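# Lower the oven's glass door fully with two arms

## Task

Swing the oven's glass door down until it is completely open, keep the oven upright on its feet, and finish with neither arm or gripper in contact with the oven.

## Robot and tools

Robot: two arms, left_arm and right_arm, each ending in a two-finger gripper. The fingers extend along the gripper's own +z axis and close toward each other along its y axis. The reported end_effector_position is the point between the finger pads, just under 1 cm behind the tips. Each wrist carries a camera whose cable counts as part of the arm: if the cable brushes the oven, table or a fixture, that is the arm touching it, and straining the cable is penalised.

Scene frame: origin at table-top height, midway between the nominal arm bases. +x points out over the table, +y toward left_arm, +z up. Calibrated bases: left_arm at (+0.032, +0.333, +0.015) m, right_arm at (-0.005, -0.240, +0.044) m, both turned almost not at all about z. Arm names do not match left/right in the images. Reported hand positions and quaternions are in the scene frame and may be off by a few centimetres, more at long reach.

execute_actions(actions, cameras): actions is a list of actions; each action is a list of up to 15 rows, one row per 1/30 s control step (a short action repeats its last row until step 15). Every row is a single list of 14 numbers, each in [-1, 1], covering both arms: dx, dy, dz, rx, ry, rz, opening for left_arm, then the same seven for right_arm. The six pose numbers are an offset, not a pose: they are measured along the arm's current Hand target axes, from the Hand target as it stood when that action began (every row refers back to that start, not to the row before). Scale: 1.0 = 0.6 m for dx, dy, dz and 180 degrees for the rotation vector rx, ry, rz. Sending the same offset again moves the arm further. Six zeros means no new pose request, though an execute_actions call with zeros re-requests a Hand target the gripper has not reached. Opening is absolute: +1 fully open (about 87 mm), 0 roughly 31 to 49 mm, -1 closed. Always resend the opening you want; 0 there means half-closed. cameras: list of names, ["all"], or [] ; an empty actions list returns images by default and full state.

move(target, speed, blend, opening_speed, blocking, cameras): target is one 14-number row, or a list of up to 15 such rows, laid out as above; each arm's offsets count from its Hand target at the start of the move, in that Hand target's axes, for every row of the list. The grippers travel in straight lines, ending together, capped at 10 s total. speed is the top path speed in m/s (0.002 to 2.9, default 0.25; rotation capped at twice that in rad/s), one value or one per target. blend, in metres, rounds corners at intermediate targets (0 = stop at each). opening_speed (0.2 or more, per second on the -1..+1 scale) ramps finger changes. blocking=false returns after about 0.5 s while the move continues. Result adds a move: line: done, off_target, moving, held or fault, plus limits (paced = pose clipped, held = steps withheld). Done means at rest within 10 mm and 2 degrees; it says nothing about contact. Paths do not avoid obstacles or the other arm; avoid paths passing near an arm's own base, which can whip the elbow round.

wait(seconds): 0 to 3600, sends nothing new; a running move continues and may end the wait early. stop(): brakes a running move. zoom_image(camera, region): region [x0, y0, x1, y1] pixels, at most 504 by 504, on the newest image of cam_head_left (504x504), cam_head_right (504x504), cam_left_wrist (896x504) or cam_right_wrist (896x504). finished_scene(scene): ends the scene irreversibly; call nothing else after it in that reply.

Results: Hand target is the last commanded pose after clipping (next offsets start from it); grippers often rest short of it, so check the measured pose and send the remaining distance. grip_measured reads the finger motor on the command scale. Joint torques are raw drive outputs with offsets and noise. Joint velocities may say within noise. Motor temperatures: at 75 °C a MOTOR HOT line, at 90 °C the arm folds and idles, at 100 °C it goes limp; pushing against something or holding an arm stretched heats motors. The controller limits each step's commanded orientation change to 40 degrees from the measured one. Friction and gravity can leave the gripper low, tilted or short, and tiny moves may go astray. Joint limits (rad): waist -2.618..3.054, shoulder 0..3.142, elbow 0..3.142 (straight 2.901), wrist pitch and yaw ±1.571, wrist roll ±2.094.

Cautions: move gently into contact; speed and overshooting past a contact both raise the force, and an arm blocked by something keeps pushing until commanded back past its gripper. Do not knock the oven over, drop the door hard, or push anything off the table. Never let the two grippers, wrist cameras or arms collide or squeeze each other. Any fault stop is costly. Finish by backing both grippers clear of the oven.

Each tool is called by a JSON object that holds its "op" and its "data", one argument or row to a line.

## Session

{"op": "execute_actions", "data": {
  "actions": []
}}

{"op": "zoom_image", "data": {
  "camera": "cam_head_left",
  "region": [170, 190, 370, 410]
}}

Scene clock: 0.00 s.
left_arm: end_effector_position=(+0.3988, +0.3365, +0.0580) grip_measured=+1.000 end_effector_quat_wxyz=(+0.547, -0.020, +0.836, +0.043) | right_arm: end_effector_position=(+0.3800, -0.2629, +0.0842) grip_measured=+1.000 end_effector_quat_wxyz=(+0.552, +0.051, +0.831, +0.042)
Joint positions: left_arm=[-0.04 1.485 0.355 0.717 -0.15 -0.01 1] | right_arm=[-0.127 1.578 0.409 0.767 -0.135 0.081 1]
Joint velocities: within noise
Joint torques (N m): no reading
Motor temperatures (°C): left_arm=[24 30 31 25 24 25 25] | right_arm=[24 27 37 29 24 25 24]
Heat: left arm: 31 °C; right arm: 37 °C.
Hand target: left_arm +0.4046, +0.3362, +0.0679; +0.561, -0.021, +0.827, +0.042 | right_arm +0.3866, -0.2637, +0.0958; +0.568, +0.048, +0.821, +0.041
Tool commands: left_gripper/opening=+1.0 right_gripper/opening=+1.0
camera_calibration:
cam_left_wrist: T_world_to_cam=[[0.06437, -0.99747, -0.03003, 0.30935], [-0.96251, -0.05412, -0.2658, 0.43679], [0.2635, 0.04601, -0.96356, 0.0727]] pos_world=[0.38134, 0.32887, 0.19544]
cam_right_wrist: T_world_to_cam=[[-0.05399, -0.99273, -0.10759, -0.23595], [-0.94809, 0.08478, -0.30649, 0.42905], [0.31338, 0.08545, -0.94578, 0.12662]] pos_world=[0.35436, -0.28143, 0.22587]

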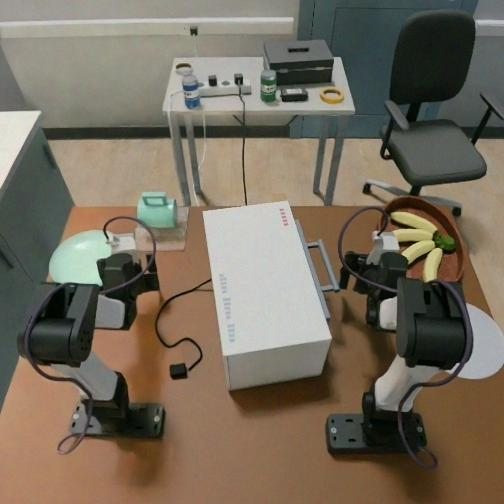

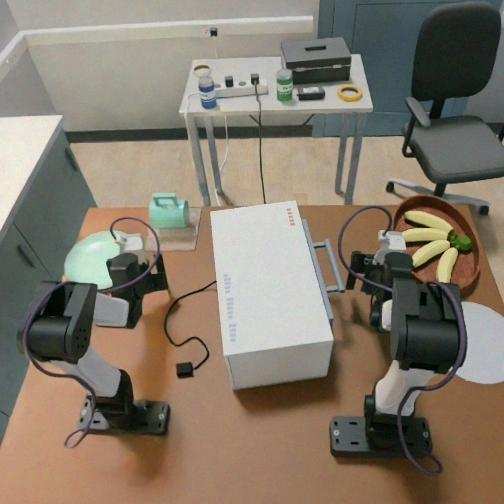

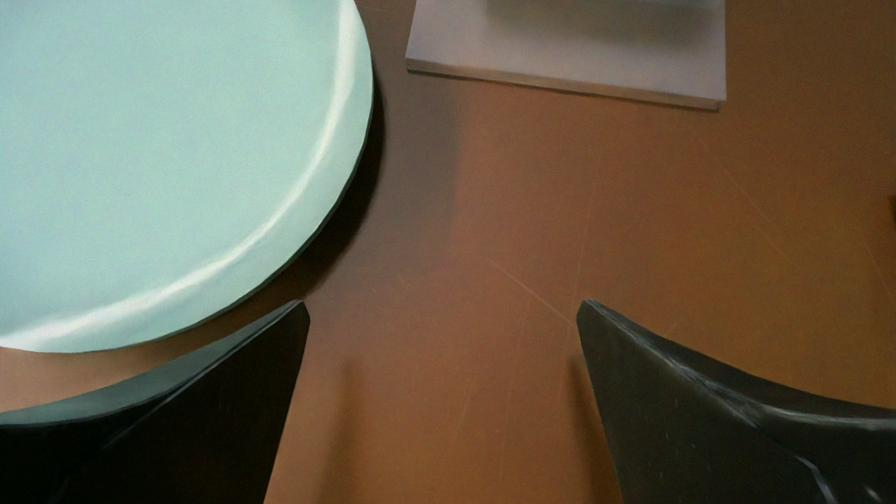

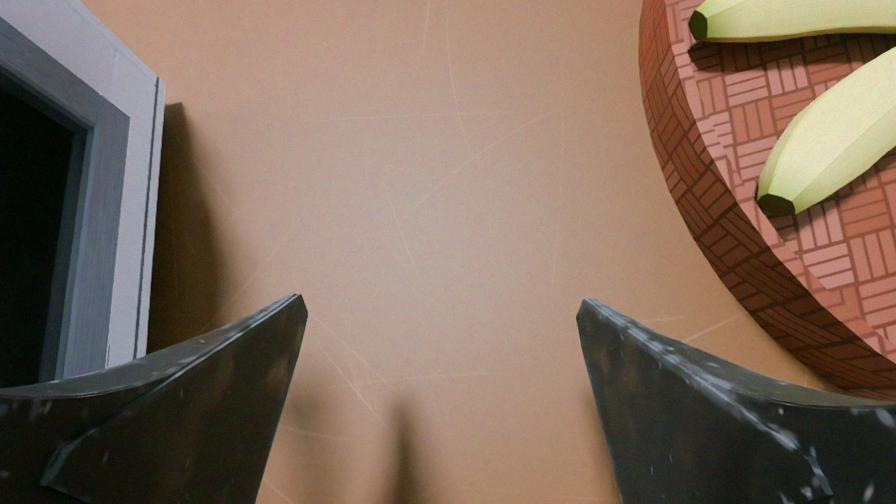

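Scaled by 2.291.

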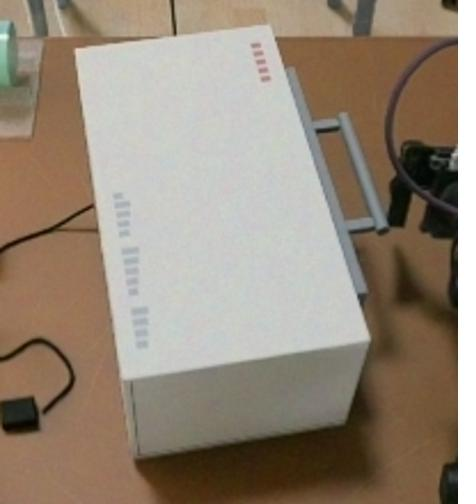

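{"op": "move", "data": {
  "target": [
    [0,0,0,0,0,0,1,-0.2328,0.105,-0.2132,-0.2074,0.2284,0.1806,-1],
    [0,0,0,0,0,0,1,-0.1555,0.0948,-0.1838,-0.2074,0.2284,0.1806,-1]
  ],
  "speed": [0.4,0.2],
  "blend": [0.015,0],
  "cameras": ["cam_right_wrist"]
}}

{"op": "zoom_image", "data": {
  "camera": "cam_right_wrist",
  "region": [380, 0, 630, 400]
}}

Scene clock: 14.53 s.
left_arm: end_effector_position=(+0.3988, +0.3365, +0.0580) grip_measured=+1.000 end_effector_quat_wxyz=(+0.547, -0.020, +0.836, +0.043) | right_arm: end_effector_position=(+0.3174, -0.2240, +0.2290) grip_measured=-0.999 end_effector_quat_wxyz=(+0.209, +0.078, +0.866, +0.447)
Joint positions: left_arm=[-0.04 1.485 0.355 0.717 -0.15 -0.01 1] | right_arm=[-0.42 1.674 1.372 -1.098 -1.023 -0.147 0]
Joint torques (N m): left_arm=[-0.5 -5.71 5.23 2.39 -0.09 0.03] | right_arm=[0.47 -5.22 5.98 0.69 -0.61 -0.1]
Heat: left arm: 33 °C; right arm: 38 °C.
Hand target: left_arm +0.4046, +0.3362, +0.0679; +0.561, -0.021, +0.827, +0.042 | right_arm +0.3180, -0.2206, +0.2282; +0.205, +0.073, +0.862, +0.458
Off the commanded pose: left_arm 0.011 m, 2 deg | right_arm 0.004 m, 2 deg.
move: done
cam_right_wrist: T_world_to_cam=[[0.05093, -0.60793, -0.79236, 0.02459], [-0.91755, -0.34177, 0.20324, 0.18888], [-0.39435, 0.71667, -0.57521, 0.56101]] pos_world=[0.39328, -0.32256, 0.30379]

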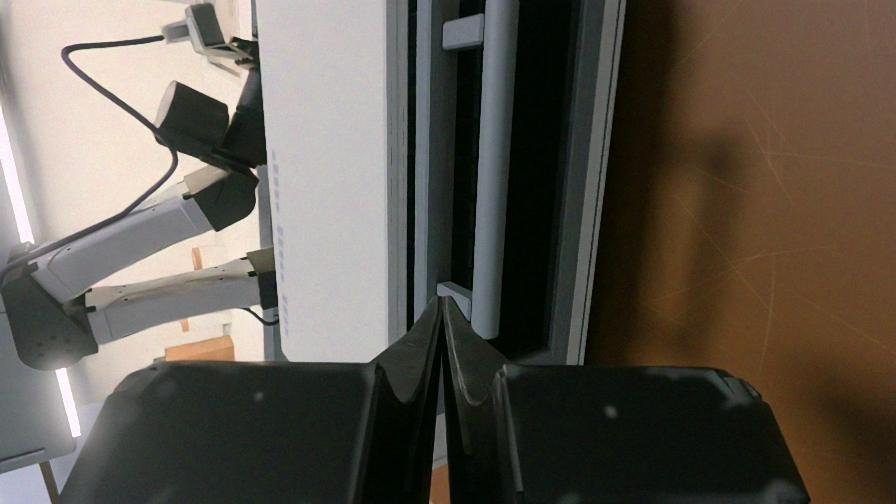

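Scaled by 1.260.

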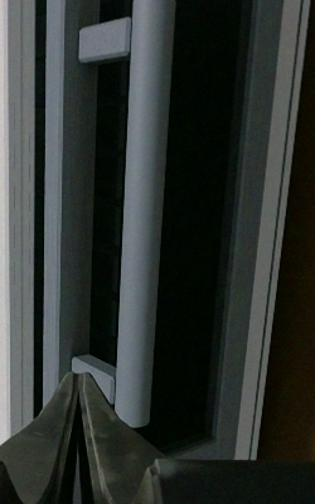

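{"op": "move", "data": {
  "target": [
    [0,0,0,0,0,0,1,0,-0.0117,0.1587,0,0,0,-1],
    [0,0,0,0,0,0,1,-0.0138,-0.1082,0.1345,0,0,0,-1],
    [0,0,0,0,0,0,1,-0.01,-0.1854,0.1414,0,0,0,-1],
    [0,0,0,0,0,0,1,0.0015,-0.2389,0.1614,0,0,0,-1],
    [0,0,0,0,0,0,1,0.0167,-0.2885,0.1877,0,0,0,-1],
    [0,0,0,0,0,0,1,0.0342,-0.323,0.218,0,0,0,-1],
    [0,0,0,0,0,0,1,0.0342,-0.323,0.058,0,0,0,-1]
  ],
  "speed": [0.15,0.2,0.2,0.2,0.2,0.15,0.25],
  "blend": [0.005,0.02,0.015,0.015,0.012,0,0],
  "cameras": ["cam_right_wrist","cam_head_left"]
}}

{"op": "zoom_image", "data": {
  "camera": "cam_head_left",
  "region": [200, 190, 420, 410]
}}

Scene clock: 33.13 s.
left_arm: end_effector_position=(+0.3988, +0.3365, +0.0580) grip_measured=+1.000 end_effector_quat_wxyz=(+0.547, -0.020, +0.836, +0.043) | right_arm: end_effector_position=(+0.3192, -0.2943, +0.0431) grip_measured=-1.000 end_effector_quat_wxyz=(+0.195, +0.087, +0.860, +0.464)
Joint positions: left_arm=[-0.04 1.485 0.355 0.717 -0.15 -0.01 1] | right_arm=[-0.608 2.186 1.259 -0.841 -1.044 -0.522 0]
Joint torques (N m): left_arm=[-0.42 -5.63 5.16 2.41 -0.1 0.03] | right_arm=[0.32 -8.57 6.78 0.16 -0.39 -0.15]
Motor temperatures (°C): left_arm=[24 31 34 32 24 25 25] | right_arm=[24 30 40 30 25 25 24]
Heat: left arm: 34 °C; right arm: 40 °C.
Hand target: left_arm +0.4046, +0.3362, +0.0679; +0.561, -0.021, +0.827, +0.042 | right_arm +0.3262, -0.2983, +0.0463; +0.205, +0.072, +0.862, +0.458
Off the commanded pose: left_arm 0.011 m, 2 deg | right_arm 0.009 m, 2 deg.
move: done
cam_right_wrist: T_world_to_cam=[[0.03088, -0.57457, -0.81788, -0.14816], [-0.91082, -0.35317, 0.21372, 0.19831], [-0.41165, 0.73834, -0.53423, 0.51541]] pos_world=[0.39737, -0.39563, 0.11179]
Images, in order (width x height): cam_head_left 504x504, cam_right_wrist 896x504.

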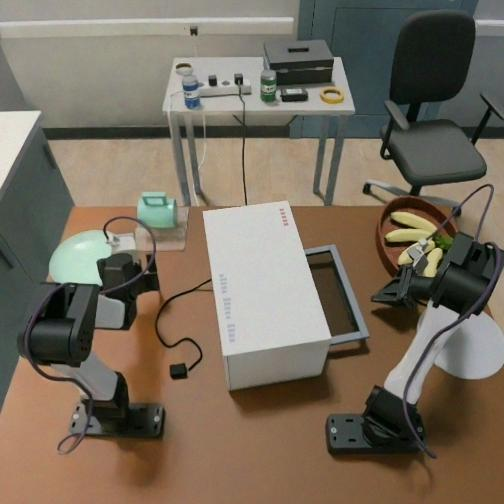

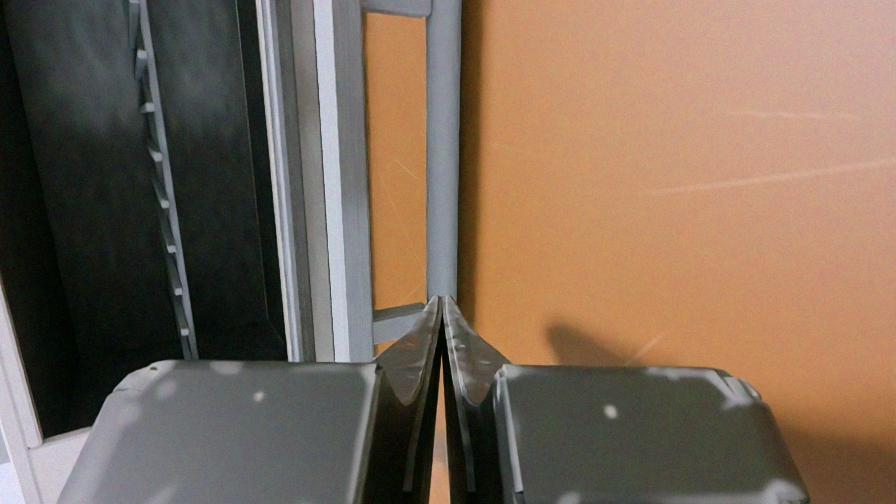

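Scaled by 2.291.

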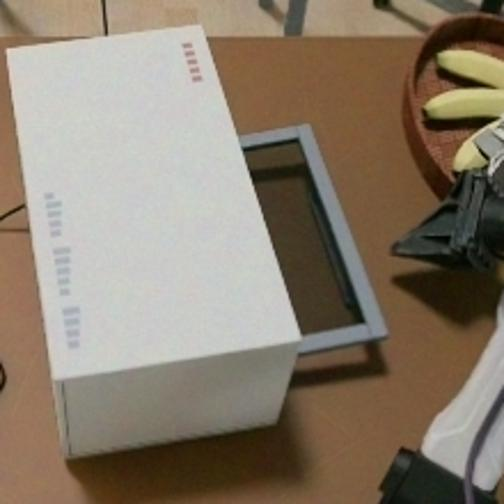

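{"op": "finished_scene", "data": {
  "scene": 3
}}

The scene is finished: the task was done.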